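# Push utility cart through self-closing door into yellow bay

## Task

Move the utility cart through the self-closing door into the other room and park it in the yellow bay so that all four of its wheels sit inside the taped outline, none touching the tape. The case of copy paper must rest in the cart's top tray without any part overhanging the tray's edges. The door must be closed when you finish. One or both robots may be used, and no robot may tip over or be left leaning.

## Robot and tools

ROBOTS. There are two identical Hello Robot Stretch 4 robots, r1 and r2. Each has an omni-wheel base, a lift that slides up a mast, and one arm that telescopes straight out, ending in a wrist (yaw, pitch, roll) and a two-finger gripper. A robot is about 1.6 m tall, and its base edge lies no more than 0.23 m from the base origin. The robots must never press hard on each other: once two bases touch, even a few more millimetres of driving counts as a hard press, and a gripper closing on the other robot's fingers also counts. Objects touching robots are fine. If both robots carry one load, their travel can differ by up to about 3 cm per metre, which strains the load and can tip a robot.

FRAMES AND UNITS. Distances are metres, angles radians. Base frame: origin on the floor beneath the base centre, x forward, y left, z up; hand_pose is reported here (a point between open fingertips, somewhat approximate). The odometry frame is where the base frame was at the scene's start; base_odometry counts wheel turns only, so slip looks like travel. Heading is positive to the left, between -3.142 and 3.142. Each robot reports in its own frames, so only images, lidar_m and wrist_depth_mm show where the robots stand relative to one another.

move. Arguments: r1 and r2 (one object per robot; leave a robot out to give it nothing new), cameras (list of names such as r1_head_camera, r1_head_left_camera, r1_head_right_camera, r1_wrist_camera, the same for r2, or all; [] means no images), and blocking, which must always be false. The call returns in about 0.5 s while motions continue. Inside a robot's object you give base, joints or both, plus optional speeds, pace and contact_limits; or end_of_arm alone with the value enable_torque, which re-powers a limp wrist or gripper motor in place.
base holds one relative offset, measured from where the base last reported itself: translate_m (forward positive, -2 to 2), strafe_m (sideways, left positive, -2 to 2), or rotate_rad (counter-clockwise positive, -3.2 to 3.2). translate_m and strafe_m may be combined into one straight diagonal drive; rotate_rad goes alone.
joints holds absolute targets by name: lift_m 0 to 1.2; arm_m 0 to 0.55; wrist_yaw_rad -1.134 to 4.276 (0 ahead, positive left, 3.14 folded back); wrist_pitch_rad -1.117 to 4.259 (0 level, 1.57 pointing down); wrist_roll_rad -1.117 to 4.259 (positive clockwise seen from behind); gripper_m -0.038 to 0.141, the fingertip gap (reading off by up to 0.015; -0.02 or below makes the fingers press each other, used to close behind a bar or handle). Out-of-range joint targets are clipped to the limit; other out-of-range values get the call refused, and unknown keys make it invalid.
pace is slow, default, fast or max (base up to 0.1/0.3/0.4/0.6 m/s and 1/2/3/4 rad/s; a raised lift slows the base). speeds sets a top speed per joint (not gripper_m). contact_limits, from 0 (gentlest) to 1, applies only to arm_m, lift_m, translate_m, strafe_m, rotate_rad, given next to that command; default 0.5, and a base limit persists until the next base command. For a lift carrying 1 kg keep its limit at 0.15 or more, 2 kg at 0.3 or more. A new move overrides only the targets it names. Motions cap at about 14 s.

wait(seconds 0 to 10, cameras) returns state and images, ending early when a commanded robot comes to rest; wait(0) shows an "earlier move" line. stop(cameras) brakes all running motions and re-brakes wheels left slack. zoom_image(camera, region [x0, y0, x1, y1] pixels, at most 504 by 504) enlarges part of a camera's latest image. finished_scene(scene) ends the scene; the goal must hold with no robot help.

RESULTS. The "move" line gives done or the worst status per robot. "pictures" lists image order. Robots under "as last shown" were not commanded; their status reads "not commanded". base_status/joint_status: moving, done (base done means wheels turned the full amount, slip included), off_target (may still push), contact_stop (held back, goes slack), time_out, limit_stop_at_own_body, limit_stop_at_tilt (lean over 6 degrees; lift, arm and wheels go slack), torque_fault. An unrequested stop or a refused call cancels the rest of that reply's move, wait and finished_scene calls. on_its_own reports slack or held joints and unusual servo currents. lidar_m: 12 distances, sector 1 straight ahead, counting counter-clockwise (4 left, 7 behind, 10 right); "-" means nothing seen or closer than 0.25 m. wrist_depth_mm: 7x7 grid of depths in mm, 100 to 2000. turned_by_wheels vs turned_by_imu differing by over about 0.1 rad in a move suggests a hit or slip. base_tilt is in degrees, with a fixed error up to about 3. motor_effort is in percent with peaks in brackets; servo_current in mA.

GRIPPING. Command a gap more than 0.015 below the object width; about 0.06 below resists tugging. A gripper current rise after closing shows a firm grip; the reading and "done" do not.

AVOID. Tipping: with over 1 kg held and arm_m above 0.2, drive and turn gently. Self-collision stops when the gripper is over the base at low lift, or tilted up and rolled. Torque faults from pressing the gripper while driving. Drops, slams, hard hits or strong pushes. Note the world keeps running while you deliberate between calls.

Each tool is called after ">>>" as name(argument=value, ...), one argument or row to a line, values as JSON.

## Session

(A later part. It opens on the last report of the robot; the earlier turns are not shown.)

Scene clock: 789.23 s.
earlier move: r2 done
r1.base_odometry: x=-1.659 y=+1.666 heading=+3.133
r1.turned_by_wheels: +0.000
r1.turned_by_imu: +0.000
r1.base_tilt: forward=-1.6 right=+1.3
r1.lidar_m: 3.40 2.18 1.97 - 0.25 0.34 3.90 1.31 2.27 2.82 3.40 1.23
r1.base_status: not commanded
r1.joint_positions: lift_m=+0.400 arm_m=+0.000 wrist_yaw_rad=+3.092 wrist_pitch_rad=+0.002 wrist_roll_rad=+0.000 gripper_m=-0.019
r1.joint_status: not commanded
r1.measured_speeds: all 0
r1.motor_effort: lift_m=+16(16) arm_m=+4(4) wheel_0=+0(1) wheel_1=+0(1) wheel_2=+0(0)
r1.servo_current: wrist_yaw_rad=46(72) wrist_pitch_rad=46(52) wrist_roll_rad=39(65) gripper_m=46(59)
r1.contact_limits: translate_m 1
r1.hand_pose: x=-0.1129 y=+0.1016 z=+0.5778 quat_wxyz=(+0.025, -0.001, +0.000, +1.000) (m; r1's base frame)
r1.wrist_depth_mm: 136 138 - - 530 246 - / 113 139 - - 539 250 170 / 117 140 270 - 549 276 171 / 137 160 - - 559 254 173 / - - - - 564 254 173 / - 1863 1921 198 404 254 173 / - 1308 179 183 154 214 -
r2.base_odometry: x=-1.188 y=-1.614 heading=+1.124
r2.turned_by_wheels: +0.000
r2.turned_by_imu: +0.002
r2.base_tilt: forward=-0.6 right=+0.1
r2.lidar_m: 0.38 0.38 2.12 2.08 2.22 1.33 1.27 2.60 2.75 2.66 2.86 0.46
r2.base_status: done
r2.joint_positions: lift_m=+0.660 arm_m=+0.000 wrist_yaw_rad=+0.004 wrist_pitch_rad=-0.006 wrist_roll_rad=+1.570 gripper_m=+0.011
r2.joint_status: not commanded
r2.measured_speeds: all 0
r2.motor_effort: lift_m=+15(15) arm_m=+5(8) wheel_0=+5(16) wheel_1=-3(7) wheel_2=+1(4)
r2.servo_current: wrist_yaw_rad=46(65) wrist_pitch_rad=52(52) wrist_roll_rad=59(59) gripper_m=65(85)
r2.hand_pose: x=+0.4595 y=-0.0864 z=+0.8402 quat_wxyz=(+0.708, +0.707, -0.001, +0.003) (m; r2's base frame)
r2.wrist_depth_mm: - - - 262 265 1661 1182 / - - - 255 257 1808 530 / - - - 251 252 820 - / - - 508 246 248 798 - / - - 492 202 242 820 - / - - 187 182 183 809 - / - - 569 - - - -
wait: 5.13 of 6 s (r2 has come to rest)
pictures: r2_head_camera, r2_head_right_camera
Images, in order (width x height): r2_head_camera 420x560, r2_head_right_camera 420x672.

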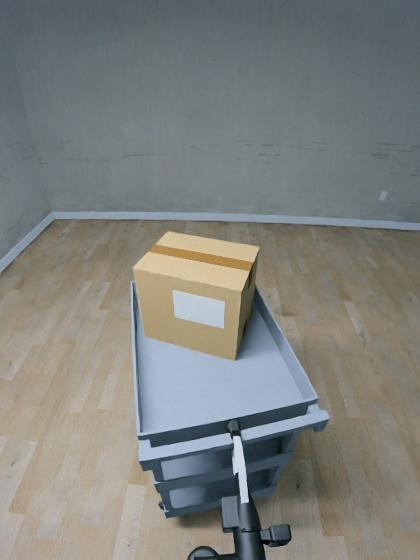

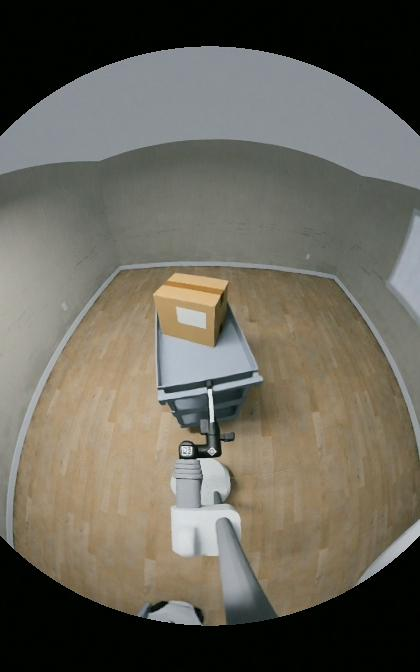

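>>> move(
  blocking=false,
  r2={"base":{"strafe_m":-0.55},"pace":"slow"},
  cameras=[],
)

>>> wait(
  seconds=7,
  cameras=["r2_head_camera"],
)

>>> move(
  blocking=false,
  r2={"base":{"translate_m":-0.4,"strafe_m":0.3},"pace":"slow"},
  cameras=[],
)

>>> wait(
  seconds=7,
  cameras=["r2_head_camera","r2_head_right_camera"],
)

Scene clock: 800.03 s.
move: r2 moving
r1: as last shown
r1.lidar_m: 3.41 2.15 1.96 - 0.25 0.35 3.87 1.31 2.24 2.83 3.46 1.24
r1.servo_current: wrist_yaw_rad=52(72) wrist_pitch_rad=33(46) wrist_roll_rad=46(65) gripper_m=52(59)
r1.contact_limits: translate_m 1
r1.wrist_depth_mm: 136 138 - - 530 246 - / 113 139 - - 539 249 170 / 117 139 272 - 549 276 171 / 137 160 - - 564 254 173 / - - - - 564 255 173 / - 1983 1863 198 404 254 172 / - 1308 178 185 154 214 -
r2.base_odometry: x=-1.174 y=-1.620 heading=+1.124
r2.turned_by_wheels: +0.000
r2.turned_by_imu: +0.001
r2.base_tilt: forward=-0.7 right=+0.1
r2.lidar_m: 0.37 0.38 2.13 2.07 2.24 1.32 1.28 2.60 2.69 2.63 2.84 0.45
r2.base_status: strafe_m moving
r2.joint_positions: lift_m=+0.660 arm_m=+0.000 wrist_yaw_rad=+0.004 wrist_pitch_rad=-0.006 wrist_roll_rad=+1.570 gripper_m=+0.011
r2.joint_status: not commanded
r2.measured_speeds: translate_m=+0.000 strafe_m=-0.057 rotate_rad=+0.000 lift_m=+0.000 arm_m=+0.000 wrist_yaw_rad=+0.000 wrist_pitch_rad=+0.000 wrist_roll_rad=+0.000
r2.motor_effort: lift_m=+15(15) arm_m=+5(5) wheel_0=+13(14) wheel_1=-7(8) wheel_2=-1(1)
r2.servo_current: wrist_yaw_rad=46(59) wrist_pitch_rad=46(52) wrist_roll_rad=39(59) gripper_m=65(72)
r2.hand_pose: x=+0.4595 y=-0.0864 z=+0.8402 quat_wxyz=(+0.708, +0.707, -0.001, +0.003) (m; r2's base frame)
r2.wrist_depth_mm: - - - 265 273 1430 1098 / - - - 258 260 1808 525 / - - - 252 253 1708 - / - - 521 247 249 809 - / - - 496 202 242 820 - / - - 187 183 182 809 - / - - 569 - - - -
pictures: none
No camera images: "cameras" was empty.

Scene clock: 806.20 s.
earlier move: r2 done
r1.base_odometry: x=-1.659 y=+1.666 heading=+3.133
r1.turned_by_wheels: +0.000
r1.turned_by_imu: +0.000
r1.base_tilt: forward=-1.6 right=+1.2
r1.lidar_m: 3.43 2.18 1.94 - 0.25 0.35 3.90 1.32 2.24 2.82 1.47 1.46
r1.base_status: not commanded
r1.joint_positions: lift_m=+0.400 arm_m=+0.000 wrist_yaw_rad=+3.092 wrist_pitch_rad=+0.002 wrist_roll_rad=+0.000 gripper_m=-0.019
r1.joint_status: not commanded
r1.measured_speeds: all 0
r1.motor_effort: lift_m=+16(16) arm_m=+4(4) wheel_0=+0(1) wheel_1=+0(1) wheel_2=+0(0)
r1.servo_current: wrist_yaw_rad=46(72) wrist_pitch_rad=46(52) wrist_roll_rad=39(72) gripper_m=46(65)
r1.contact_limits: translate_m 1
r1.hand_pose: x=-0.1129 y=+0.1016 z=+0.5778 quat_wxyz=(+0.025, -0.001, +0.000, +1.000) (m; r1's base frame)
r1.wrist_depth_mm: 136 139 - - 525 247 - / 113 139 - - 539 250 170 / 117 139 270 - 554 276 171 / 137 160 - - 559 254 173 / - - - - 564 254 173 / - 1921 1921 198 399 254 173 / - 1308 179 183 154 213 -
r2.base_odometry: x=-0.692 y=-1.851 heading=+1.124
r2.turned_by_wheels: +0.000
r2.turned_by_imu: +0.004
r2.base_tilt: forward=-0.7 right=+0.0
r2.lidar_m: 0.25 0.25 0.67 2.60 2.85 1.43 2.48 2.65 2.18 2.10 2.27 0.53
r2.base_status: done
r2.joint_positions: lift_m=+0.660 arm_m=+0.000 wrist_yaw_rad=+0.007 wrist_pitch_rad=-0.007 wrist_roll_rad=+1.570 gripper_m=+0.011
r2.joint_status: not commanded
r2.measured_speeds: all 0
r2.motor_effort: lift_m=+14(15) arm_m=+5(5) wheel_0=+9(15) wheel_1=-3(9) wheel_2=+2(3)
r2.servo_current: wrist_yaw_rad=46(65) wrist_pitch_rad=46(59) wrist_roll_rad=52(65) gripper_m=72(78)
r2.hand_pose: x=+0.4598 y=-0.0854 z=+0.8405 quat_wxyz=(+0.708, +0.707, +0.000, +0.005) (m; r2's base frame)
r2.wrist_depth_mm: - - - - - 1808 1229 / - - - - - 1808 1255 / - - - 377 - 1808 1255 / - - - 345 397 404 399 / - - - 203 298 1921 1308 / - - 187 173 185 1756 512 / - - - - 206 574 -
wait: 6.17 of 7 s (r2 has come to rest)
pictures: r2_head_camera
Images, in order (width x height): r2_head_camera 420x560.

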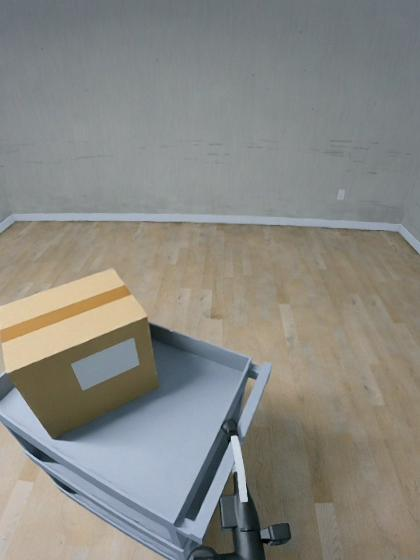

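Scene clock: 806.70 s.
move: r2 moving
r1: as last shown
r1.base_tilt: forward=-1.6 right=+1.3
r1.lidar_m: 3.42 2.19 1.95 - 0.25 0.34 3.89 1.31 2.25 2.83 1.46 1.43
r1.motor_effort: lift_m=+16(16) arm_m=+4(4) wheel_0=+0(1) wheel_1=+0(0) wheel_2=+0(0)
r1.servo_current: wrist_yaw_rad=46(59) wrist_pitch_rad=39(46) wrist_roll_rad=46(65) gripper_m=46(52)
r1.contact_limits: translate_m 1
r1.wrist_depth_mm: 136 138 - - 530 247 - / 113 139 - - 539 250 170 / 117 139 271 - 554 276 171 / 136 160 - - 559 254 172 / - - - - 569 255 172 / - 1921 1921 198 404 256 173 / - 1281 179 184 154 213 -
r2.base_odometry: x=-0.703 y=-1.857 heading=+1.125
r2.turned_by_wheels: +0.001
r2.turned_by_imu: +0.001
r2.base_tilt: forward=-0.7 right=+0.0
r2.lidar_m: 0.25 0.28 0.72 2.59 2.80 1.44 2.47 2.66 2.17 2.14 2.27 0.54
r2.base_status: translate_m moving; strafe_m moving
r2.joint_positions: lift_m=+0.660 arm_m=+0.000 wrist_yaw_rad=+0.007 wrist_pitch_rad=-0.007 wrist_roll_rad=+1.570 gripper_m=+0.011
r2.joint_status: not commanded
r2.measured_speeds: translate_m=-0.042 strafe_m=+0.032 rotate_rad=+0.001 lift_m=+0.000 arm_m=+0.000 wrist_yaw_rad=+0.000 wrist_pitch_rad=+0.000 wrist_roll_rad=+0.000
r2.motor_effort: lift_m=+14(14) arm_m=+5(5) wheel_0=-7(9) wheel_1=+5(6) wheel_2=+12(13)
r2.servo_current: wrist_yaw_rad=52(65) wrist_pitch_rad=46(52) wrist_roll_rad=59(59) gripper_m=59(72)
r2.hand_pose: x=+0.4598 y=-0.0854 z=+0.8405 quat_wxyz=(+0.708, +0.707, +0.000, +0.005) (m; r2's base frame)
r2.wrist_depth_mm: - - - - - 1863 1281 / - - - - - 1863 1255 / - - - 377 - 1808 1255 / - - - 322 394 397 392 / - - - 201 293 1921 1308 / - - 189 171 185 1756 508 / - - - - 200 564 -
pictures: none
No camera images: "cameras" was empty.

Scene clock: 812.40 s.
earlier move: r2 done
r1.base_odometry: x=-1.659 y=+1.666 heading=+3.133
r1.turned_by_wheels: +0.000
r1.turned_by_imu: +0.000
r1.base_tilt: forward=-1.6 right=+1.3
r1.lidar_m: 3.42 2.17 1.97 - 0.25 0.38 3.86 1.30 2.24 2.81 0.97 0.92
r1.base_status: not commanded
r1.joint_positions: lift_m=+0.400 arm_m=+0.000 wrist_yaw_rad=+3.092 wrist_pitch_rad=+0.002 wrist_roll_rad=+0.000 gripper_m=-0.019
r1.joint_status: not commanded
r1.measured_speeds: all 0
r1.motor_effort: lift_m=+16(16) arm_m=+4(4) wheel_0=+0(1) wheel_1=+0(0) wheel_2=+0(0)
r1.servo_current: wrist_yaw_rad=52(72) wrist_pitch_rad=46(52) wrist_roll_rad=59(65) gripper_m=52(59)
r1.contact_limits: translate_m 1
r1.hand_pose: x=-0.1129 y=+0.1016 z=+0.5778 quat_wxyz=(+0.025, -0.001, +0.000, +1.000) (m; r1's base frame)
r1.wrist_depth_mm: 136 138 - - 530 247 - / 113 139 - - 544 249 170 / 117 139 270 - 549 274 171 / 137 160 - - 564 254 172 / - - - - 564 255 173 / - - 1921 199 407 254 174 / - 1336 179 184 154 213 -
r2.base_odometry: x=-1.135 y=-2.082 heading=+1.125
r2.turned_by_wheels: +0.000
r2.turned_by_imu: -0.002
r2.base_tilt: forward=-0.7 right=+0.1
r2.lidar_m: 0.34 0.35 2.40 2.35 2.56 0.96 2.10 2.20 2.44 2.38 2.59 0.47
r2.base_status: done
r2.joint_positions: lift_m=+0.660 arm_m=+0.000 wrist_yaw_rad=-0.003 wrist_pitch_rad=-0.007 wrist_roll_rad=+1.570 gripper_m=+0.011
r2.joint_status: not commanded
r2.measured_speeds: all 0
r2.motor_effort: lift_m=+14(14) arm_m=+5(5) wheel_0=-3(16) wheel_1=+4(7) wheel_2=+5(13)
r2.servo_current: wrist_yaw_rad=39(72) wrist_pitch_rad=52(52) wrist_roll_rad=46(59) gripper_m=72(72)
r2.hand_pose: x=+0.4589 y=-0.0883 z=+0.8405 quat_wxyz=(+0.708, +0.707, -0.003, +0.001) (m; r2's base frame)
r2.wrist_depth_mm: - - - 277 304 303 303 / - - - 277 287 1808 1281 / - - - 264 268 1863 508 / - - - 251 257 809 - / - - 480 197 244 831 - / - - 189 181 185 788 - / - - 517 - 220 - -
wait: 5.70 of 7 s (r2 has come to rest)
pictures: r2_head_camera, r2_head_right_camera
Images, in order (width x height): r2_head_camera 420x560, r2_head_right_camera 420x672.

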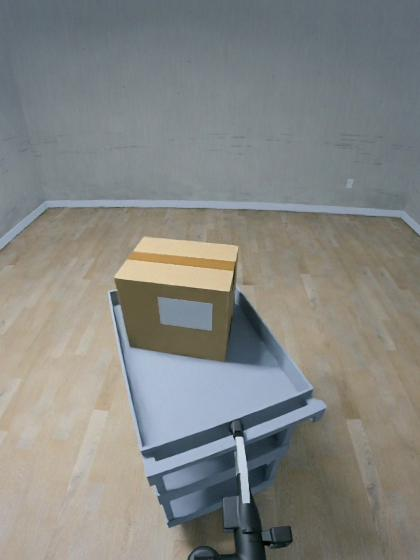

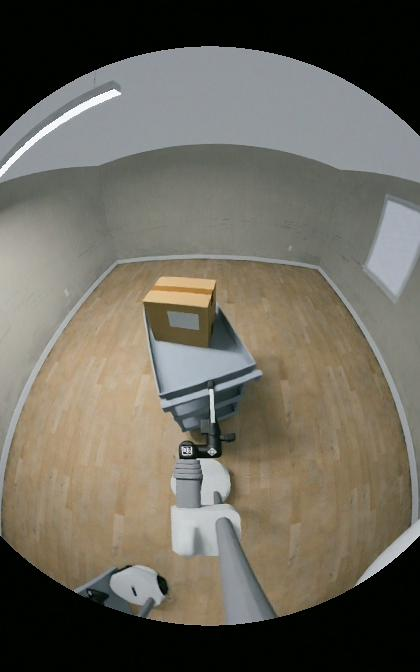

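>>> move(
  blocking=false,
  r2={"base":{"translate_m":-0.8,"strafe_m":-0.1},"pace":"slow","contact_limits":{"translate_m":0.3}},
  cameras=[],
)

>>> wait(
  seconds=10,
  cameras=["r2_head_camera","r2_head_right_camera"],
)

Scene clock: 818.47 s.
move: r2 moving
r1: as last shown
r1.base_tilt: forward=-1.6 right=+1.2
r1.lidar_m: 3.40 2.17 1.97 - 0.25 0.37 3.89 1.31 2.24 2.77 0.95 0.93
r1.servo_current: wrist_yaw_rad=52(59) wrist_pitch_rad=46(46) wrist_roll_rad=59(59) gripper_m=52(59)
r1.contact_limits: translate_m 1
r1.wrist_depth_mm: 136 138 - - 539 246 - / 113 139 - - 539 251 170 / 117 139 268 - 549 273 171 / 137 159 - - 564 254 173 / - - - - 569 253 172 / - 1921 1863 198 407 256 172 / - 1336 179 183 154 213 -
r2.base_odometry: x=-1.139 y=-2.094 heading=+1.125
r2.turned_by_wheels: +0.000
r2.turned_by_imu: +0.001
r2.base_tilt: forward=-0.7 right=+0.1
r2.lidar_m: 0.34 0.36 2.40 2.36 2.57 0.94 2.08 2.18 2.42 2.36 2.58 0.43
r2.base_status: translate_m moving; strafe_m moving
r2.joint_positions: lift_m=+0.660 arm_m=+0.000 wrist_yaw_rad=+0.001 wrist_pitch_rad=-0.007 wrist_roll_rad=+1.570 gripper_m=+0.011
r2.joint_status: not commanded
r2.measured_speeds: translate_m=-0.049 strafe_m=-0.005 rotate_rad=-0.001 lift_m=+0.000 arm_m=+0.000 wrist_yaw_rad=+0.025 wrist_pitch_rad=+0.000 wrist_roll_rad=+0.000
r2.motor_effort: lift_m=+14(14) arm_m=+5(5) wheel_0=-4(7) wheel_1=-6(8) wheel_2=+14(14)
r2.servo_current: wrist_yaw_rad=46(59) wrist_pitch_rad=52(52) wrist_roll_rad=52(52) gripper_m=65(65)
r2.contact_limits: translate_m 0.3
r2.hand_pose: x=+0.4593 y=-0.0871 z=+0.8405 quat_wxyz=(+0.708, +0.707, -0.002, +0.003) (m; r2's base frame)
r2.wrist_depth_mm: - - - 276 297 300 296 / - - - 272 282 1808 1308 / - - - 262 267 1863 - / - - 654 251 255 798 - / - - 488 200 244 820 - / - - 188 182 183 788 - / - - 525 - 223 - -
pictures: none
No camera images: "cameras" was empty.

Scene clock: 827.30 s.
earlier move: r2 done
r1.base_odometry: x=-1.659 y=+1.666 heading=+3.133
r1.turned_by_wheels: +0.000
r1.turned_by_imu: -0.001
r1.base_tilt: forward=-1.6 right=+1.2
r1.lidar_m: 3.42 2.18 1.97 - 0.25 0.35 3.88 1.28 2.22 0.44 0.48 0.86
r1.base_status: not commanded
r1.joint_positions: lift_m=+0.400 arm_m=+0.000 wrist_yaw_rad=+3.092 wrist_pitch_rad=+0.002 wrist_roll_rad=+0.000 gripper_m=-0.019
r1.joint_status: not commanded
r1.measured_speeds: all 0
r1.motor_effort: lift_m=+16(16) arm_m=+4(4) wheel_0=-1(1) wheel_1=+0(1) wheel_2=+0(0)
r1.servo_current: wrist_yaw_rad=52(78) wrist_pitch_rad=46(52) wrist_roll_rad=52(65) gripper_m=46(59)
r1.contact_limits: translate_m 1
r1.hand_pose: x=-0.1129 y=+0.1016 z=+0.5778 quat_wxyz=(+0.025, -0.001, +0.000, +1.000) (m; r1's base frame)
r1.wrist_depth_mm: 136 139 - - 530 247 - / 113 139 - - 530 250 170 / 117 139 271 - 549 276 171 / 137 160 - - 564 255 172 / - - - - 564 254 173 / - 1863 1921 199 402 256 173 / - 1308 179 183 154 214 -
r2.base_odometry: x=-1.389 y=-2.847 heading=+1.125
r2.turned_by_wheels: +0.000
r2.turned_by_imu: +0.004
r2.base_tilt: forward=-0.7 right=+0.1
r2.lidar_m: 0.38 0.37 2.58 0.47 0.44 1.08 1.29 1.35 1.96 2.21 2.38 0.46
r2.base_status: done
r2.joint_positions: lift_m=+0.660 arm_m=+0.000 wrist_yaw_rad=+0.005 wrist_pitch_rad=-0.007 wrist_roll_rad=+1.570 gripper_m=+0.011
r2.joint_status: not commanded
r2.measured_speeds: all 0
r2.motor_effort: lift_m=+14(14) arm_m=+4(5) wheel_0=+0(7) wheel_1=-3(8) wheel_2=+7(16)
r2.servo_current: wrist_yaw_rad=52(72) wrist_pitch_rad=52(59) wrist_roll_rad=39(65) gripper_m=65(78)
r2.contact_limits: translate_m 0.3
r2.hand_pose: x=+0.4597 y=-0.0859 z=+0.8405 quat_wxyz=(+0.708, +0.707, -0.001, +0.004) (m; r2's base frame)
r2.wrist_depth_mm: - - - 272 281 1430 1098 / - - - 265 268 1863 1205 / - - - 255 258 1808 - / - - 554 248 250 831 - / - - 480 202 243 831 - / - - 187 182 183 809 - / - - 549 - - - -
wait: 8.83 of 10 s (r2 has come to rest)
pictures: r2_head_camera, r2_head_right_camera
Images, in order (width x height): r2_head_camera 420x560, r2_head_right_camera 420x672.

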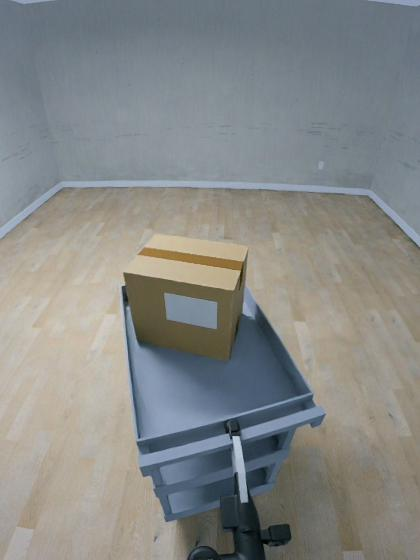

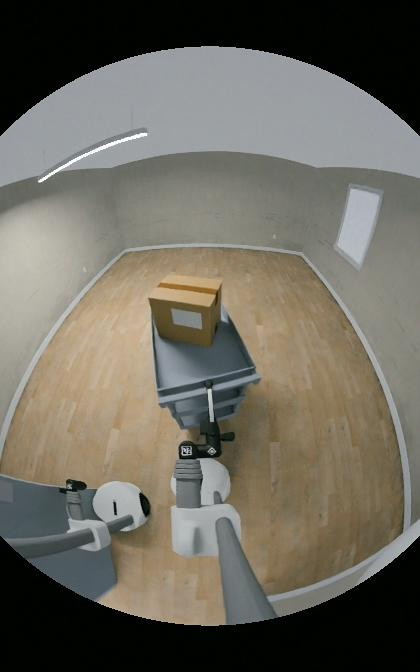

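>>> move(
  blocking=false,
  r2={"base":{"translate_m":-0.55,"strafe_m":0.03},"pace":"slow","contact_limits":{"translate_m":0.3}},
  cameras=[],
)

>>> wait(
  seconds=8,
  cameras=["r2_head_camera","r2_head_right_camera"],
)

Scene clock: 832.67 s.
move: r2 moving
r1: as last shown
r1.turned_by_imu: +0.000
r1.base_tilt: forward=-1.6 right=+1.3
r1.lidar_m: 3.41 2.16 1.95 - 0.25 0.35 3.86 1.30 2.23 0.41 0.45 0.86
r1.motor_effort: lift_m=+16(16) arm_m=+4(4) wheel_0=+0(1) wheel_1=+0(0) wheel_2=+0(0)
r1.servo_current: wrist_yaw_rad=59(59) wrist_pitch_rad=39(46) wrist_roll_rad=46(65) gripper_m=52(59)
r1.contact_limits: translate_m 1
r1.wrist_depth_mm: 136 138 - - 530 246 - / 113 139 - - 539 250 170 / 117 139 271 - 549 276 171 / 137 159 - - 559 254 173 / - - - - 564 255 173 / - 1921 1921 199 402 254 173 / - 1336 179 183 154 214 -
r2.base_odometry: x=-1.395 y=-2.858 heading=+1.125
r2.turned_by_wheels: +0.000
r2.turned_by_imu: +0.000
r2.base_tilt: forward=-0.6 right=+0.1
r2.lidar_m: 0.34 0.38 2.57 0.46 0.44 1.10 1.29 1.36 1.99 2.22 2.36 0.46
r2.base_status: translate_m moving; strafe_m moving
r2.joint_positions: lift_m=+0.660 arm_m=+0.000 wrist_yaw_rad=+0.005 wrist_pitch_rad=-0.007 wrist_roll_rad=+1.570 gripper_m=+0.011
r2.joint_status: not commanded
r2.measured_speeds: translate_m=-0.049 strafe_m=+0.002 rotate_rad=-0.001 lift_m=+0.000 arm_m=+0.000 wrist_yaw_rad=+0.000 wrist_pitch_rad=+0.000 wrist_roll_rad=+0.000
r2.motor_effort: lift_m=+14(14) arm_m=+4(5) wheel_0=-3(7) wheel_1=-5(7) wheel_2=+11(12)
r2.servo_current: wrist_yaw_rad=59(59) wrist_pitch_rad=52(52) wrist_roll_rad=39(52) gripper_m=59(72)
r2.contact_limits: translate_m 0.3
r2.hand_pose: x=+0.4597 y=-0.0859 z=+0.8405 quat_wxyz=(+0.708, +0.707, -0.001, +0.004) (m; r2's base frame)
r2.wrist_depth_mm: - - - 272 281 1464 1098 / - - - 263 268 1808 1229 / - - - 255 259 1808 - / - - 554 248 251 831 - / - - 488 201 243 820 - / - - 187 182 183 798 - / - - 544 - - - -
pictures: none
No camera images: "cameras" was empty.

Scene clock: 838.97 s.
earlier move: r2 done
r1.base_odometry: x=-1.659 y=+1.666 heading=+3.133
r1.turned_by_wheels: +0.000
r1.turned_by_imu: +0.000
r1.base_tilt: forward=-1.6 right=+1.2
r1.lidar_m: 3.38 2.17 1.95 - 0.25 0.34 3.87 0.44 0.42 0.44 0.49 0.81
r1.base_status: not commanded
r1.joint_positions: lift_m=+0.400 arm_m=+0.000 wrist_yaw_rad=+3.092 wrist_pitch_rad=+0.002 wrist_roll_rad=+0.000 gripper_m=-0.019
r1.joint_status: not commanded
r1.measured_speeds: all 0
r1.motor_effort: lift_m=+16(16) arm_m=+4(4) wheel_0=+0(1) wheel_1=+0(0) wheel_2=+0(0)
r1.servo_current: wrist_yaw_rad=52(72) wrist_pitch_rad=33(52) wrist_roll_rad=33(72) gripper_m=59(59)
r1.contact_limits: translate_m 1
r1.hand_pose: x=-0.1129 y=+0.1016 z=+0.5778 quat_wxyz=(+0.025, -0.001, +0.000, +1.000) (m; r1's base frame)
r1.wrist_depth_mm: 136 138 - - 530 247 - / 113 139 - - 539 249 170 / 117 139 270 - 549 274 172 / 137 160 - - 564 253 173 / - - - - 564 255 173 / - 1983 1921 199 404 255 173 / - 1308 179 183 154 213 -
r2.base_odometry: x=-1.653 y=-3.330 heading=+1.125
r2.turned_by_wheels: -0.001
r2.turned_by_imu: -0.002
r2.base_tilt: forward=-0.7 right=+0.0
r2.lidar_m: 0.40 0.40 0.39 0.47 0.76 1.08 3.69 0.77 1.11 2.20 2.32 0.45
r2.base_status: done
r2.joint_positions: lift_m=+0.660 arm_m=+0.000 wrist_yaw_rad=-0.002 wrist_pitch_rad=-0.007 wrist_roll_rad=+1.570 gripper_m=+0.011
r2.joint_status: not commanded
r2.measured_speeds: all 0
r2.motor_effort: lift_m=+14(14) arm_m=+4(5) wheel_0=-7(14) wheel_1=-5(8) wheel_2=+4(13)
r2.servo_current: wrist_yaw_rad=52(65) wrist_pitch_rad=46(59) wrist_roll_rad=39(65) gripper_m=65(72)
r2.contact_limits: translate_m 0.3
r2.hand_pose: x=+0.4590 y=-0.0881 z=+0.8405 quat_wxyz=(+0.708, +0.707, -0.003, +0.002) (m; r2's base frame)
r2.wrist_depth_mm: - - - 190 249 1756 1205 / - - - 245 247 1808 521 / - - 640 244 244 788 - / - - 477 242 241 831 - / - - 512 199 239 842 - / - - 188 181 183 820 - / - - 615 - - - -
wait: 6.30 of 8 s (r2 has come to rest)
pictures: r2_head_camera, r2_head_right_camera
Images, in order (width x height): r2_head_camera 420x560, r2_head_right_camera 420x672.

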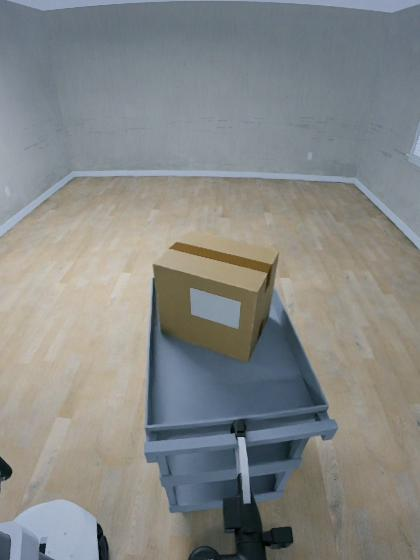

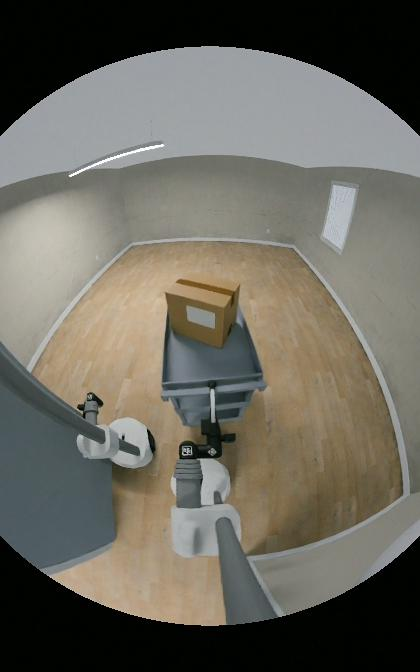

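>>> move(
  blocking=false,
  r2={"base":{"translate_m":-0.4,"strafe_m":0.15},"pace":"slow","contact_limits":{"translate_m":0.3}},
  cameras=[],
)

>>> wait(
  seconds=8,
  cameras=["r2_head_camera","r2_head_right_camera"],
)

Scene clock: 844.70 s.
move: r2 moving
r1: as last shown
r1.base_tilt: forward=-1.6 right=+1.3
r1.lidar_m: 3.39 2.18 1.96 - 0.25 0.36 3.87 0.43 0.41 0.44 0.50 0.82
r1.motor_effort: lift_m=+16(16) arm_m=+4(4) wheel_0=-1(1) wheel_1=+0(0) wheel_2=+0(0)
r1.servo_current: wrist_yaw_rad=46(52) wrist_pitch_rad=39(46) wrist_roll_rad=52(52) gripper_m=59(59)
r1.contact_limits: translate_m 1
r1.wrist_depth_mm: 136 138 - - 530 247 - / 114 139 - - 539 250 170 / 117 139 271 - 549 274 171 / 137 160 - - 559 253 172 / - - - - 564 254 173 / - 1921 1983 198 404 255 173 / - 1336 179 184 154 214 -
r2.base_odometry: x=-1.663 y=-3.339 heading=+1.124
r2.turned_by_wheels: -0.001
r2.turned_by_imu: +0.000
r2.base_tilt: forward=-0.7 right=+0.1
r2.lidar_m: 0.40 0.43 0.40 0.48 0.74 1.12 3.67 0.76 1.12 2.20 2.33 0.44
r2.base_status: translate_m moving; strafe_m moving
r2.joint_positions: lift_m=+0.660 arm_m=+0.000 wrist_yaw_rad=-0.002 wrist_pitch_rad=-0.007 wrist_roll_rad=+1.570 gripper_m=+0.011
r2.joint_status: not commanded
r2.measured_speeds: translate_m=-0.050 strafe_m=+0.019 rotate_rad=+0.001 lift_m=+0.000 arm_m=+0.000 wrist_yaw_rad=+0.000 wrist_pitch_rad=+0.000 wrist_roll_rad=+0.000
r2.motor_effort: lift_m=+14(14) arm_m=+4(5) wheel_0=-13(14) wheel_1=-6(6) wheel_2=+8(9)
r2.servo_current: wrist_yaw_rad=52(52) wrist_pitch_rad=46(52) wrist_roll_rad=46(52) gripper_m=59(65)
r2.contact_limits: translate_m 0.3
r2.hand_pose: x=+0.4590 y=-0.0881 z=+0.8405 quat_wxyz=(+0.708, +0.707, -0.003, +0.002) (m; r2's base frame)
r2.wrist_depth_mm: - - - 189 248 1808 1205 / - - - 245 246 1808 500 / - - 621 243 243 798 - / - - 480 243 240 842 - / - - 504 199 238 820 - / - - 188 180 185 820 - / - - 609 - - - -
pictures: none
No camera images: "cameras" was empty.

Scene clock: 849.70 s.
earlier move: r2 done
r1.base_odometry: x=-1.659 y=+1.666 heading=+3.133
r1.turned_by_wheels: +0.000
r1.turned_by_imu: +0.000
r1.base_tilt: forward=-1.6 right=+1.3
r1.lidar_m: 3.41 2.17 1.95 - 0.25 0.37 0.59 0.34 0.31 0.32 0.49 4.86
r1.base_status: not commanded
r1.joint_positions: lift_m=+0.400 arm_m=+0.000 wrist_yaw_rad=+3.092 wrist_pitch_rad=+0.002 wrist_roll_rad=+0.000 gripper_m=-0.019
r1.joint_status: not commanded
r1.measured_speeds: all 0
r1.motor_effort: lift_m=+16(16) arm_m=+4(4) wheel_0=-1(1) wheel_1=+0(0) wheel_2=+0(0)
r1.servo_current: wrist_yaw_rad=46(78) wrist_pitch_rad=39(52) wrist_roll_rad=39(65) gripper_m=52(59)
r1.contact_limits: translate_m 1
r1.hand_pose: x=-0.1129 y=+0.1016 z=+0.5778 quat_wxyz=(+0.025, -0.001, +0.000, +1.000) (m; r1's base frame)
r1.wrist_depth_mm: 136 139 - - 530 247 - / 113 139 - - 535 250 170 / 117 139 270 - 554 277 171 / 137 160 - - 559 253 172 / - - - - 569 255 172 / - 1756 1863 198 404 254 173 / - 917 179 184 154 214 -
r2.base_odometry: x=-1.961 y=-3.626 heading=+1.124
r2.turned_by_wheels: +0.000
r2.turned_by_imu: -0.002
r2.base_tilt: forward=-0.7 right=+0.1
r2.lidar_m: 0.42 0.56 0.60 0.54 0.58 3.31 3.26 0.58 0.51 1.78 2.46 0.42
r2.base_status: done
r2.joint_positions: lift_m=+0.660 arm_m=+0.000 wrist_yaw_rad=-0.003 wrist_pitch_rad=-0.007 wrist_roll_rad=+1.570 gripper_m=+0.011
r2.joint_status: not commanded
r2.measured_speeds: all 0
r2.motor_effort: lift_m=+14(14) arm_m=+4(5) wheel_0=-7(15) wheel_1=-5(8) wheel_2=+3(9)
r2.servo_current: wrist_yaw_rad=39(59) wrist_pitch_rad=46(52) wrist_roll_rad=52(59) gripper_m=59(72)
r2.contact_limits: translate_m 0.3
r2.hand_pose: x=+0.4590 y=-0.0883 z=+0.8405 quat_wxyz=(+0.708, +0.707, -0.004, +0.001) (m; r2's base frame)
r2.wrist_depth_mm: - - 591 196 200 723 - / - - 488 206 208 759 - / - 484 442 160 215 798 - / - - 525 222 225 820 - / - - 609 211 235 - - / - - 188 182 182 1863 512 / - - - - 251 1863 469
wait: 5.00 of 8 s (r2 has come to rest)
pictures: r2_head_camera, r2_head_right_camera
Images, in order (width x height): r2_head_camera 420x560, r2_head_right_camera 420x672.

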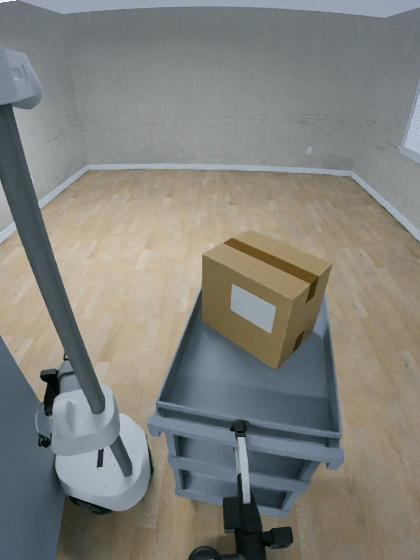

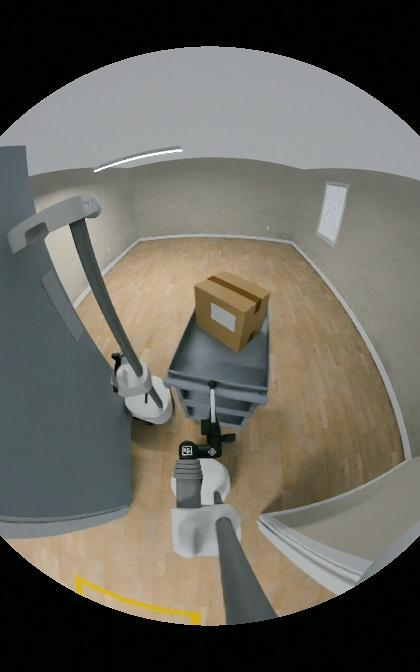

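>>> move(
  blocking=false,
  r2={"base":{"translate_m":-0.5,"strafe_m":0.06},"pace":"slow","contact_limits":{"translate_m":0.25}},
  cameras=[],
)

>>> wait(
  seconds=8,
  cameras=["r2_head_camera","r2_head_right_camera"],
)

Scene clock: 856.33 s.
move: r2 moving
r1: as last shown
r1.lidar_m: 3.40 2.19 1.96 - 0.25 0.35 0.60 0.33 0.32 0.33 0.51 4.85
r1.motor_effort: lift_m=+16(16) arm_m=+4(4) wheel_0=+0(1) wheel_1=+0(0) wheel_2=+0(0)
r1.servo_current: wrist_yaw_rad=33(59) wrist_pitch_rad=39(46) wrist_roll_rad=39(59) gripper_m=52(65)
r1.contact_limits: translate_m 1
r1.wrist_depth_mm: 136 138 - - 530 246 - / 114 139 - - 539 249 170 / 117 139 270 - 554 276 171 / 137 159 - - 564 253 172 / - - - - 569 255 173 / - 1308 1921 199 404 255 173 / - 917 179 184 154 213 -
r2.base_odometry: x=-1.968 y=-3.636 heading=+1.123
r2.turned_by_wheels: +0.000
r2.turned_by_imu: +0.000
r2.base_tilt: forward=-0.6 right=+0.0
r2.lidar_m: 0.43 0.58 0.62 0.55 0.57 3.30 3.26 0.56 0.49 1.71 2.45 0.42
r2.base_status: translate_m moving; strafe_m moving
r2.joint_positions: lift_m=+0.660 arm_m=+0.000 wrist_yaw_rad=-0.003 wrist_pitch_rad=-0.007 wrist_roll_rad=+1.570 gripper_m=+0.011
r2.joint_status: not commanded
r2.measured_speeds: translate_m=-0.049 strafe_m=+0.006 rotate_rad=+0.003 lift_m=+0.000 arm_m=+0.000 wrist_yaw_rad=+0.000 wrist_pitch_rad=+0.000 wrist_roll_rad=+0.000
r2.motor_effort: lift_m=+14(14) arm_m=+4(5) wheel_0=-11(11) wheel_1=-8(8) wheel_2=+10(10)
r2.servo_current: wrist_yaw_rad=39(52) wrist_pitch_rad=52(52) wrist_roll_rad=46(59) gripper_m=65(72)
r2.contact_limits: translate_m 0.25
r2.hand_pose: x=+0.4590 y=-0.0883 z=+0.8405 quat_wxyz=(+0.708, +0.707, -0.004, +0.001) (m; r2's base frame)
r2.wrist_depth_mm: - - 580 196 199 750 - / - - 480 206 206 768 - / - 488 445 160 215 809 - / - - 530 222 224 820 - / - - 609 211 234 - - / - - 187 182 183 1863 508 / - - - - 252 1863 469
pictures: none
No camera images: "cameras" was empty.

Scene clock: 862.13 s.
earlier move: r2 done
r1.base_odometry: x=-1.659 y=+1.666 heading=+3.133
r1.turned_by_wheels: +0.000
r1.turned_by_imu: +0.000
r1.base_tilt: forward=-1.6 right=+1.3
r1.lidar_m: 3.39 2.18 1.95 - 0.25 0.34 0.60 0.47 0.50 2.82 3.45 4.86
r1.base_status: not commanded
r1.joint_positions: lift_m=+0.400 arm_m=+0.000 wrist_yaw_rad=+3.092 wrist_pitch_rad=+0.002 wrist_roll_rad=+0.000 gripper_m=-0.019
r1.joint_status: not commanded
r1.measured_speeds: all 0
r1.motor_effort: lift_m=+16(16) arm_m=+4(4) wheel_0=+0(1) wheel_1=+0(0) wheel_2=+0(0)
r1.servo_current: wrist_yaw_rad=39(72) wrist_pitch_rad=39(52) wrist_roll_rad=39(78) gripper_m=52(65)
r1.contact_limits: translate_m 1
r1.hand_pose: x=-0.1129 y=+0.1016 z=+0.5778 quat_wxyz=(+0.025, -0.001, +0.000, +1.000) (m; r1's base frame)
r1.wrist_depth_mm: 136 138 - - 530 247 - / 113 139 1430 - 539 251 170 / 117 139 271 - 554 276 171 / 137 160 - - 559 254 172 / - - - - 559 254 173 / - 1756 1255 199 407 255 172 / - 1255 164 184 154 214 -
r2.base_odometry: x=-2.231 y=-4.051 heading=+1.124
r2.turned_by_wheels: +0.000
r2.turned_by_imu: +0.002
r2.base_tilt: forward=-0.7 right=+0.0
r2.lidar_m: 0.44 0.75 0.56 0.57 2.63 2.81 2.73 2.95 2.35 0.43 0.47 0.37
r2.base_status: done
r2.joint_positions: lift_m=+0.660 arm_m=+0.000 wrist_yaw_rad=+0.002 wrist_pitch_rad=-0.007 wrist_roll_rad=+1.570 gripper_m=+0.011
r2.joint_status: not commanded
r2.measured_speeds: all 0
r2.motor_effort: lift_m=+14(14) arm_m=+4(5) wheel_0=-3(11) wheel_1=-5(8) wheel_2=+7(12)
r2.servo_current: wrist_yaw_rad=59(59) wrist_pitch_rad=46(59) wrist_roll_rad=52(78) gripper_m=59(72)
r2.contact_limits: translate_m 0.25
r2.hand_pose: x=+0.4594 y=-0.0869 z=+0.8405 quat_wxyz=(+0.708, +0.707, -0.002, +0.003) (m; r2's base frame)
r2.wrist_depth_mm: - 430 404 163 167 - - / - 410 394 175 180 732 - / - - 477 136 194 809 - / - - 603 204 211 - - / - - - 220 230 - - / - - 190 181 184 1863 480 / - - 854 - - 1499 917
wait: 5.80 of 8 s (r2 has come to rest)
pictures: r2_head_camera, r2_head_right_camera
Images, in order (width x height): r2_head_camera 420x560, r2_head_right_camera 420x672.

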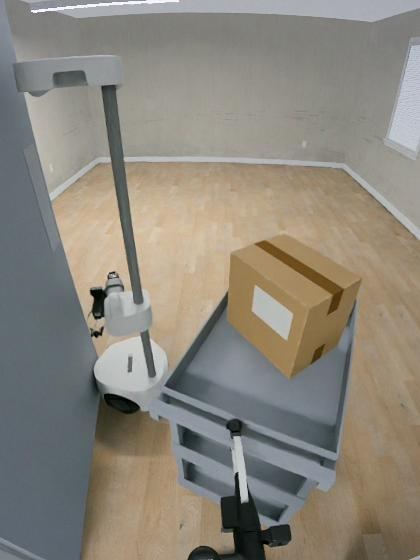

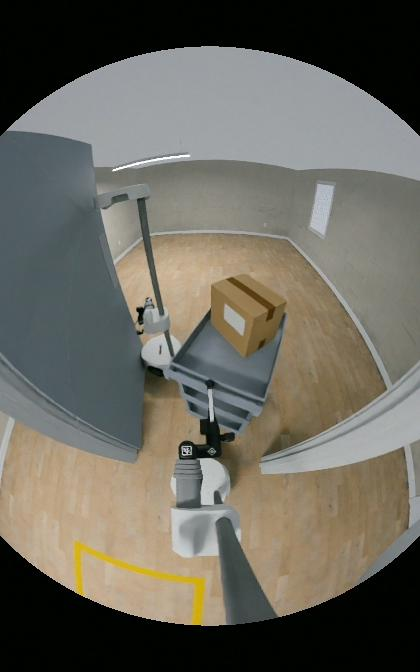

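>>> move(
  blocking=false,
  r2={"base":{"translate_m":-0.5,"strafe_m":0.1},"pace":"slow","contact_limits":{"translate_m":0.25}},
  cameras=[],
)

>>> wait(
  seconds=8,
  cameras=["r2_head_camera","r2_head_right_camera"],
)

Scene clock: 869.67 s.
move: r2 moving
r1: as last shown
r1.lidar_m: 3.43 2.17 1.98 - 0.25 0.35 0.62 0.51 0.50 2.81 3.45 4.86
r1.servo_current: wrist_yaw_rad=52(59) wrist_pitch_rad=33(52) wrist_roll_rad=46(59) gripper_m=52(59)
r1.contact_limits: translate_m 1
r1.wrist_depth_mm: 136 138 - - 530 247 - / 113 139 1499 - 544 250 170 / 117 139 272 - 554 276 171 / 137 159 - - 559 255 172 / - - - - 569 253 173 / - 1756 1281 198 404 254 173 / - 1008 163 183 154 214 -
r2.base_odometry: x=-2.239 y=-4.061 heading=+1.124
r2.turned_by_wheels: +0.000
r2.turned_by_imu: +0.001
r2.base_tilt: forward=-0.7 right=+0.1
r2.lidar_m: 0.44 0.73 0.54 0.56 2.63 2.78 2.73 2.92 2.37 0.46 0.48 0.38
r2.base_status: translate_m moving; strafe_m moving
r2.joint_positions: lift_m=+0.660 arm_m=+0.000 wrist_yaw_rad=+0.002 wrist_pitch_rad=-0.007 wrist_roll_rad=+1.570 gripper_m=+0.011
r2.joint_status: not commanded
r2.measured_speeds: translate_m=-0.050 strafe_m=+0.010 rotate_rad=-0.001 lift_m=+0.000 arm_m=+0.000 wrist_yaw_rad=+0.000 wrist_pitch_rad=+0.000 wrist_roll_rad=+0.000
r2.motor_effort: lift_m=+14(14) arm_m=+4(5) wheel_0=-5(9) wheel_1=-5(8) wheel_2=+13(13)
r2.servo_current: wrist_yaw_rad=46(59) wrist_pitch_rad=46(52) wrist_roll_rad=52(65) gripper_m=59(72)
r2.contact_limits: translate_m 0.25
r2.hand_pose: x=+0.4594 y=-0.0869 z=+0.8405 quat_wxyz=(+0.708, +0.707, -0.002, +0.003) (m; r2's base frame)
r2.wrist_depth_mm: - 430 407 163 167 - - / - 424 394 176 180 732 - / - - 477 137 195 809 - / - - 603 205 211 - - / - - - 220 231 1863 - / - - 189 181 185 1863 477 / - - - - - 1863 917
pictures: none
No camera images: "cameras" was empty.

Scene clock: 875.53 s.
earlier move: r2 done
r1.base_odometry: x=-1.659 y=+1.666 heading=+3.133
r1.turned_by_wheels: +0.000
r1.turned_by_imu: +0.000
r1.base_tilt: forward=-1.6 right=+1.2
r1.lidar_m: 3.40 2.18 1.96 - 0.25 0.36 0.88 0.82 2.24 2.83 3.45 4.86
r1.base_status: not commanded
r1.joint_positions: lift_m=+0.400 arm_m=+0.000 wrist_yaw_rad=+3.092 wrist_pitch_rad=+0.002 wrist_roll_rad=+0.000 gripper_m=-0.019
r1.joint_status: not commanded
r1.measured_speeds: all 0
r1.motor_effort: lift_m=+16(16) arm_m=+4(4) wheel_0=+0(1) wheel_1=+0(0) wheel_2=+0(0)
r1.servo_current: wrist_yaw_rad=59(78) wrist_pitch_rad=33(52) wrist_roll_rad=26(72) gripper_m=52(65)
r1.contact_limits: translate_m 1
r1.hand_pose: x=-0.1129 y=+0.1016 z=+0.5778 quat_wxyz=(+0.025, -0.001, +0.000, +1.000) (m; r1's base frame)
r1.wrist_depth_mm: 136 138 - - 530 247 - / 113 139 - - 535 250 170 / 117 139 229 - 554 276 171 / 137 159 - - 559 254 172 / - - - - 569 253 173 / 1138 - 209 198 402 255 172 / - 132 171 184 154 214 -
r2.base_odometry: x=-2.538 y=-4.458 heading=+1.123
r2.turned_by_wheels: -0.001
r2.turned_by_imu: -0.002
r2.base_tilt: forward=-0.7 right=+0.1
r2.lidar_m: 0.46 0.76 0.91 2.37 2.56 2.30 2.23 2.40 2.40 1.70 0.75 0.34
r2.base_status: done
r2.joint_positions: lift_m=+0.660 arm_m=+0.000 wrist_yaw_rad=-0.003 wrist_pitch_rad=-0.007 wrist_roll_rad=+1.570 gripper_m=+0.011
r2.joint_status: not commanded
r2.measured_speeds: all 0
r2.motor_effort: lift_m=+14(14) arm_m=+4(5) wheel_0=-8(14) wheel_1=-5(8) wheel_2=+3(13)
r2.servo_current: wrist_yaw_rad=46(65) wrist_pitch_rad=52(52) wrist_roll_rad=39(72) gripper_m=65(78)
r2.contact_limits: translate_m 0.25
r2.hand_pose: x=+0.4590 y=-0.0883 z=+0.8405 quat_wxyz=(+0.708, +0.707, -0.004, +0.001) (m; r2's base frame)
r2.wrist_depth_mm: - 362 - - 148 - - / - 462 399 160 163 - - / - - 512 177 180 - - / - - - 198 202 1863 - / - - - 202 231 1464 496 / - - 185 179 183 1397 449 / - - - - 349 362 349
wait: 5.87 of 8 s (r2 has come to rest)
pictures: r2_head_camera, r2_head_right_camera
Images, in order (width x height): r2_head_camera 420x560, r2_head_right_camera 420x672.

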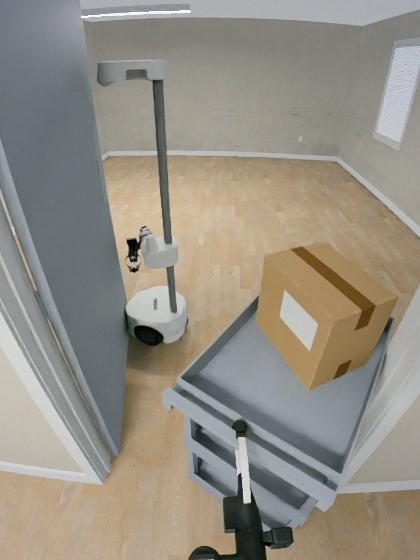

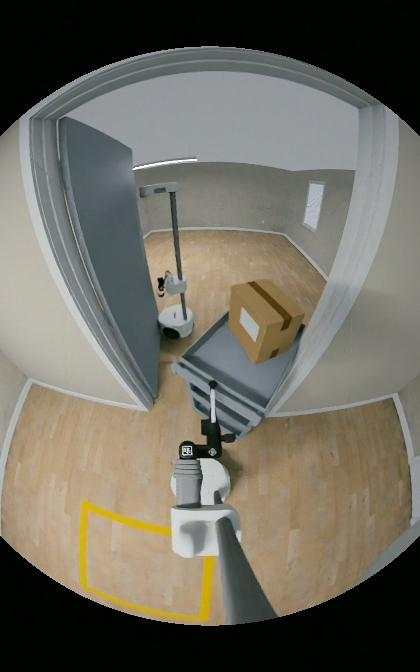

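>>> move(
  blocking=false,
  r2={"base":{"translate_m":-0.4,"strafe_m":-0.03},"pace":"slow","contact_limits":{"translate_m":0.4}},
  cameras=[],
)

>>> wait(
  seconds=8,
  cameras=["r2_head_camera","r2_head_right_camera"],
)

Scene clock: 882.37 s.
move: r2 moving
r1: as last shown
r1.base_tilt: forward=-1.6 right=+1.3
r1.lidar_m: 3.41 2.20 1.96 - 0.25 0.36 0.89 0.79 2.24 2.81 3.43 4.84
r1.servo_current: wrist_yaw_rad=46(59) wrist_pitch_rad=39(46) wrist_roll_rad=46(65) gripper_m=52(52)
r1.contact_limits: translate_m 1
r1.wrist_depth_mm: 136 138 - - 530 247 - / 113 139 - - 539 249 170 / 117 139 235 - 549 276 172 / 137 160 - - 569 253 172 / - - - - 564 255 173 / 1118 - 189 198 404 255 172 / 1042 132 163 185 154 214 -
r2.base_odometry: x=-2.542 y=-4.469 heading=+1.122
r2.turned_by_wheels: -0.001
r2.turned_by_imu: +0.000
r2.base_tilt: forward=-0.6 right=+0.1
r2.lidar_m: 0.44 0.77 0.93 2.36 2.56 2.28 2.22 2.37 2.42 1.72 0.79 0.34
r2.base_status: translate_m moving; strafe_m moving
r2.joint_positions: lift_m=+0.660 arm_m=+0.000 wrist_yaw_rad=-0.003 wrist_pitch_rad=-0.007 wrist_roll_rad=+1.570 gripper_m=+0.011
r2.joint_status: not commanded
r2.measured_speeds: translate_m=-0.049 strafe_m=-0.003 rotate_rad=-0.002 lift_m=+0.000 arm_m=+0.000 wrist_yaw_rad=+0.000 wrist_pitch_rad=+0.000 wrist_roll_rad=+0.000
r2.motor_effort: lift_m=+14(14) arm_m=+5(5) wheel_0=-7(12) wheel_1=-8(9) wheel_2=+10(10)
r2.servo_current: wrist_yaw_rad=52(59) wrist_pitch_rad=52(52) wrist_roll_rad=46(52) gripper_m=65(72)
r2.contact_limits: translate_m 0.4
r2.hand_pose: x=+0.4590 y=-0.0883 z=+0.8405 quat_wxyz=(+0.708, +0.707, -0.004, +0.001) (m; r2's base frame)
r2.wrist_depth_mm: - 366 - - 149 - - / - 462 402 159 164 - - / - - 504 178 181 - - / - - - 195 204 - - / - - - 154 232 1537 496 / - - 188 180 185 1397 1182 / - 139 - - 296 362 351
pictures: none
No camera images: "cameras" was empty.

Scene clock: 887.17 s.
earlier move: r2 done
r1.base_odometry: x=-1.659 y=+1.666 heading=+3.133
r1.turned_by_wheels: +0.000
r1.turned_by_imu: +0.000
r1.base_tilt: forward=-1.6 right=+1.2
r1.lidar_m: 3.41 2.16 1.97 - 0.25 0.33 0.99 1.19 2.24 2.81 3.41 4.86
r1.base_status: not commanded
r1.joint_positions: lift_m=+0.400 arm_m=+0.000 wrist_yaw_rad=+3.092 wrist_pitch_rad=+0.002 wrist_roll_rad=+0.000 gripper_m=-0.019
r1.joint_status: not commanded
r1.measured_speeds: all 0
r1.motor_effort: lift_m=+16(16) arm_m=+4(4) wheel_0=+0(1) wheel_1=+0(0) wheel_2=+0(0)
r1.servo_current: wrist_yaw_rad=59(72) wrist_pitch_rad=39(52) wrist_roll_rad=39(85) gripper_m=52(59)
r1.contact_limits: translate_m 1
r1.hand_pose: x=-0.1129 y=+0.1016 z=+0.5778 quat_wxyz=(+0.025, -0.001, +0.000, +1.000) (m; r1's base frame)
r1.wrist_depth_mm: 136 139 - - 530 247 - / 114 139 1281 - 539 249 169 / 117 139 234 - 554 274 171 / 137 160 - - 559 253 172 / - - - - 564 254 173 / - 1336 186 198 402 256 173 / - 1255 171 183 154 213 -
r2.base_odometry: x=-2.684 y=-4.831 heading=+1.123
r2.turned_by_wheels: +0.001
r2.turned_by_imu: +0.003
r2.base_tilt: forward=-0.7 right=+0.1
r2.lidar_m: 0.43 0.51 1.50 2.42 2.44 1.89 1.82 1.96 2.34 2.28 1.30 0.42
r2.base_status: done
r2.joint_positions: lift_m=+0.660 arm_m=+0.000 wrist_yaw_rad=+0.003 wrist_pitch_rad=-0.007 wrist_roll_rad=+1.570 gripper_m=+0.011
r2.joint_status: not commanded
r2.measured_speeds: all 0
r2.motor_effort: lift_m=+14(14) arm_m=+4(5) wheel_0=-2(12) wheel_1=-3(9) wheel_2=+9(13)
r2.servo_current: wrist_yaw_rad=46(59) wrist_pitch_rad=52(59) wrist_roll_rad=39(59) gripper_m=65(72)
r2.contact_limits: translate_m 0.4
r2.hand_pose: x=+0.4595 y=-0.0864 z=+0.8405 quat_wxyz=(+0.708, +0.707, -0.001, +0.004) (m; r2's base frame)
r2.wrist_depth_mm: - - 559 143 195 750 - / - - 473 201 203 750 - / - 484 455 156 212 809 - / - - 512 220 223 820 - / - - 609 212 233 1661 - / - - 185 182 183 1661 - / - - - - 253 - 455
wait: 4.80 of 8 s (r2 has come to rest)
pictures: r2_head_camera, r2_head_right_camera
Images, in order (width x height): r2_head_camera 420x560, r2_head_right_camera 420x672.

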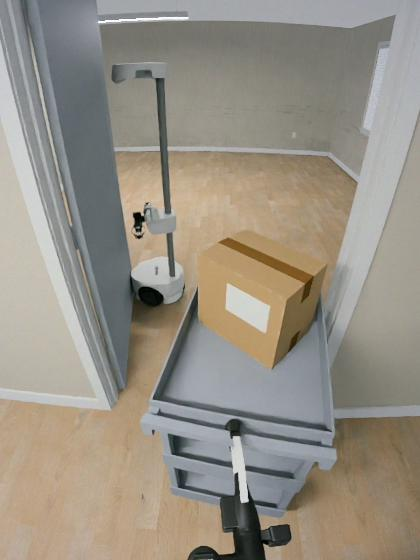

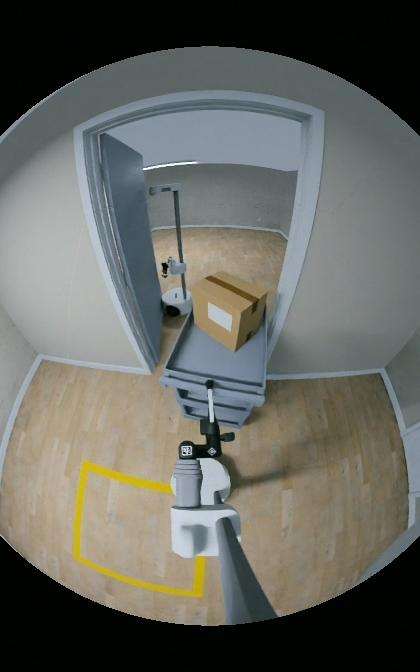

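>>> move(
  blocking=false,
  r2={"base":{"translate_m":-0.5},"pace":"slow","contact_limits":{"translate_m":0.4}},
  cameras=[],
)

>>> wait(
  seconds=8,
  cameras=["r2_head_camera","r2_head_right_camera","r2_head_left_camera"],
)

Scene clock: 909.67 s.
move: r2 moving
r1: as last shown
r1.base_tilt: forward=-1.6 right=+1.3
r1.lidar_m: 3.40 2.19 1.95 - 0.25 0.35 1.01 1.19 2.22 2.79 3.46 4.85
r1.motor_effort: lift_m=+16(16) arm_m=+4(4) wheel_0=+0(0) wheel_1=+0(0) wheel_2=+0(0)
r1.servo_current: wrist_yaw_rad=46(65) wrist_pitch_rad=46(52) wrist_roll_rad=52(52) gripper_m=52(59)
r1.contact_limits: translate_m 1
r1.wrist_depth_mm: 136 138 - - 525 247 - / 113 139 1281 - 539 250 170 / 117 139 234 - 554 276 171 / 137 160 - - 559 254 172 / - - - - 569 255 173 / - 1336 185 198 402 255 173 / - 1255 171 183 154 214 -
r2.base_odometry: x=-2.689 y=-4.842 heading=+1.123
r2.turned_by_wheels: +0.000
r2.turned_by_imu: +0.000
r2.base_tilt: forward=-0.7 right=+0.1
r2.lidar_m: 0.43 0.49 1.56 2.41 2.40 1.86 1.83 1.95 2.34 2.27 1.29 0.42
r2.base_status: translate_m moving
r2.joint_positions: lift_m=+0.660 arm_m=+0.000 wrist_yaw_rad=+0.003 wrist_pitch_rad=-0.007 wrist_roll_rad=+1.570 gripper_m=+0.011
r2.joint_status: not commanded
r2.measured_speeds: translate_m=-0.049 strafe_m=+0.000 rotate_rad=+0.001 lift_m=+0.000 arm_m=+0.000 wrist_yaw_rad=+0.000 wrist_pitch_rad=+0.000 wrist_roll_rad=+0.000
r2.motor_effort: lift_m=+14(14) arm_m=+4(5) wheel_0=-9(9) wheel_1=-6(8) wheel_2=+11(13)
r2.servo_current: wrist_yaw_rad=33(59) wrist_pitch_rad=52(52) wrist_roll_rad=46(59) gripper_m=59(72)
r2.contact_limits: translate_m 0.4
r2.hand_pose: x=+0.4595 y=-0.0864 z=+0.8405 quat_wxyz=(+0.708, +0.707, -0.001, +0.004) (m; r2's base frame)
r2.wrist_depth_mm: - - 554 146 197 741 - / - - 480 203 206 759 - / - 480 455 158 213 798 - / - - 525 220 224 831 - / - - 609 222 233 1661 - / - - 185 182 183 1661 521 / - - - - 252 - 459
pictures: none
No camera images: "cameras" was empty.

Scene clock: 915.43 s.
earlier move: r2 done
r1.base_odometry: x=-1.659 y=+1.666 heading=+3.133
r1.turned_by_wheels: +0.000
r1.turned_by_imu: +0.000
r1.base_tilt: forward=-1.6 right=+1.3
r1.lidar_m: 3.37 2.20 1.96 - 0.25 0.35 1.48 1.31 2.24 2.81 3.47 4.86
r1.base_status: not commanded
r1.joint_positions: lift_m=+0.400 arm_m=+0.000 wrist_yaw_rad=+3.092 wrist_pitch_rad=+0.002 wrist_roll_rad=+0.000 gripper_m=-0.019
r1.joint_status: not commanded
r1.measured_speeds: all 0
r1.motor_effort: lift_m=+16(16) arm_m=+4(4) wheel_0=+0(1) wheel_1=+0(0) wheel_2=+0(0)
r1.servo_current: wrist_yaw_rad=59(72) wrist_pitch_rad=46(52) wrist_roll_rad=59(72) gripper_m=52(59)
r1.contact_limits: translate_m 1
r1.hand_pose: x=-0.1129 y=+0.1016 z=+0.5778 quat_wxyz=(+0.025, -0.001, +0.000, +1.000) (m; r1's base frame)
r1.wrist_depth_mm: 136 138 - - 525 246 - / 113 139 - - 549 250 170 / 117 139 234 1661 554 274 171 / 137 160 - - 559 253 173 / - - - - 569 254 173 / - 1921 1863 199 404 254 173 / - 1308 179 183 154 214 -
r2.base_odometry: x=-2.900 y=-5.282 heading=+1.123
r2.turned_by_wheels: +0.000
r2.turned_by_imu: +0.001
r2.base_tilt: forward=-0.7 right=+0.1
r2.lidar_m: 0.37 0.38 2.31 2.48 1.78 1.39 1.34 1.43 2.13 2.21 1.91 0.45
r2.base_status: done
r2.joint_positions: lift_m=+0.660 arm_m=+0.000 wrist_yaw_rad=+0.003 wrist_pitch_rad=-0.007 wrist_roll_rad=+1.570 gripper_m=+0.011
r2.joint_status: not commanded
r2.measured_speeds: all 0
r2.motor_effort: lift_m=+14(14) arm_m=+4(5) wheel_0=-3(12) wheel_1=-4(8) wheel_2=+6(13)
r2.servo_current: wrist_yaw_rad=46(65) wrist_pitch_rad=46(52) wrist_roll_rad=39(65) gripper_m=65(72)
r2.contact_limits: translate_m 0.4
r2.hand_pose: x=+0.4595 y=-0.0866 z=+0.8405 quat_wxyz=(+0.708, +0.707, -0.001, +0.003) (m; r2's base frame)
r2.wrist_depth_mm: - - - 276 283 291 290 / - - - 266 271 1808 1182 / - - - 257 260 1756 - / - - 564 249 252 809 - / - - 480 202 244 820 - / - 1863 187 182 183 798 - / - - 544 - - - -
wait: 5.77 of 8 s (r2 has come to rest)
pictures: r2_head_camera, r2_head_left_camera, r2_head_right_camera
Images, in order (width x height): r2_head_camera 420x560, r2_head_left_camera 420x672, r2_head_right_camera 420x672.

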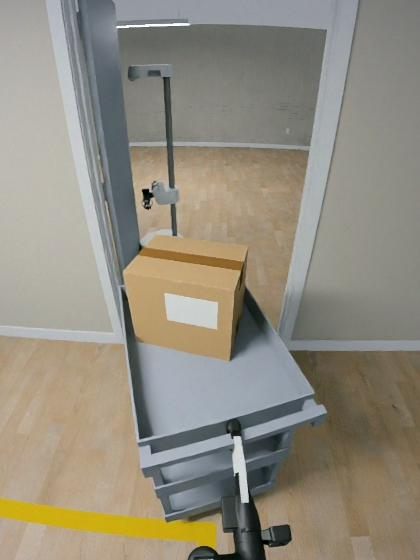

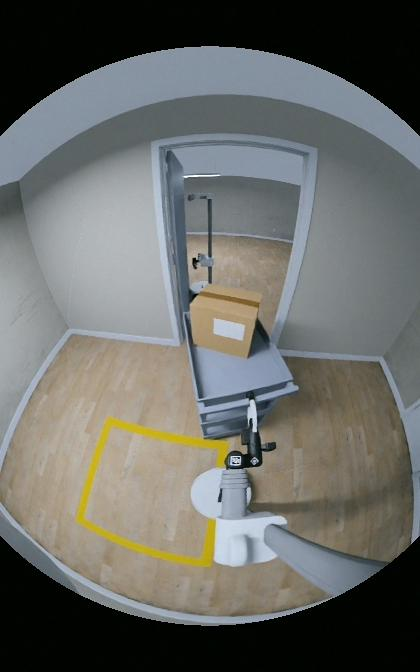

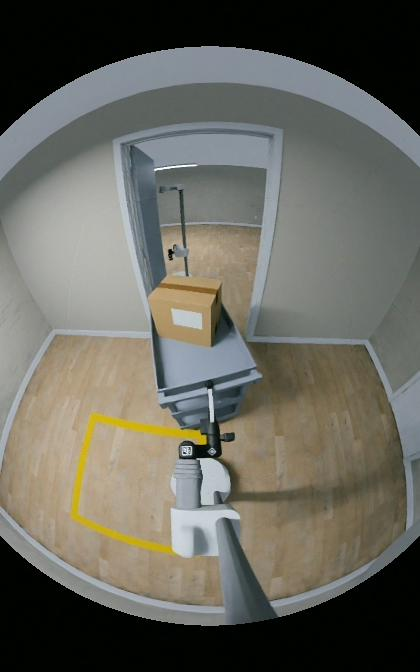

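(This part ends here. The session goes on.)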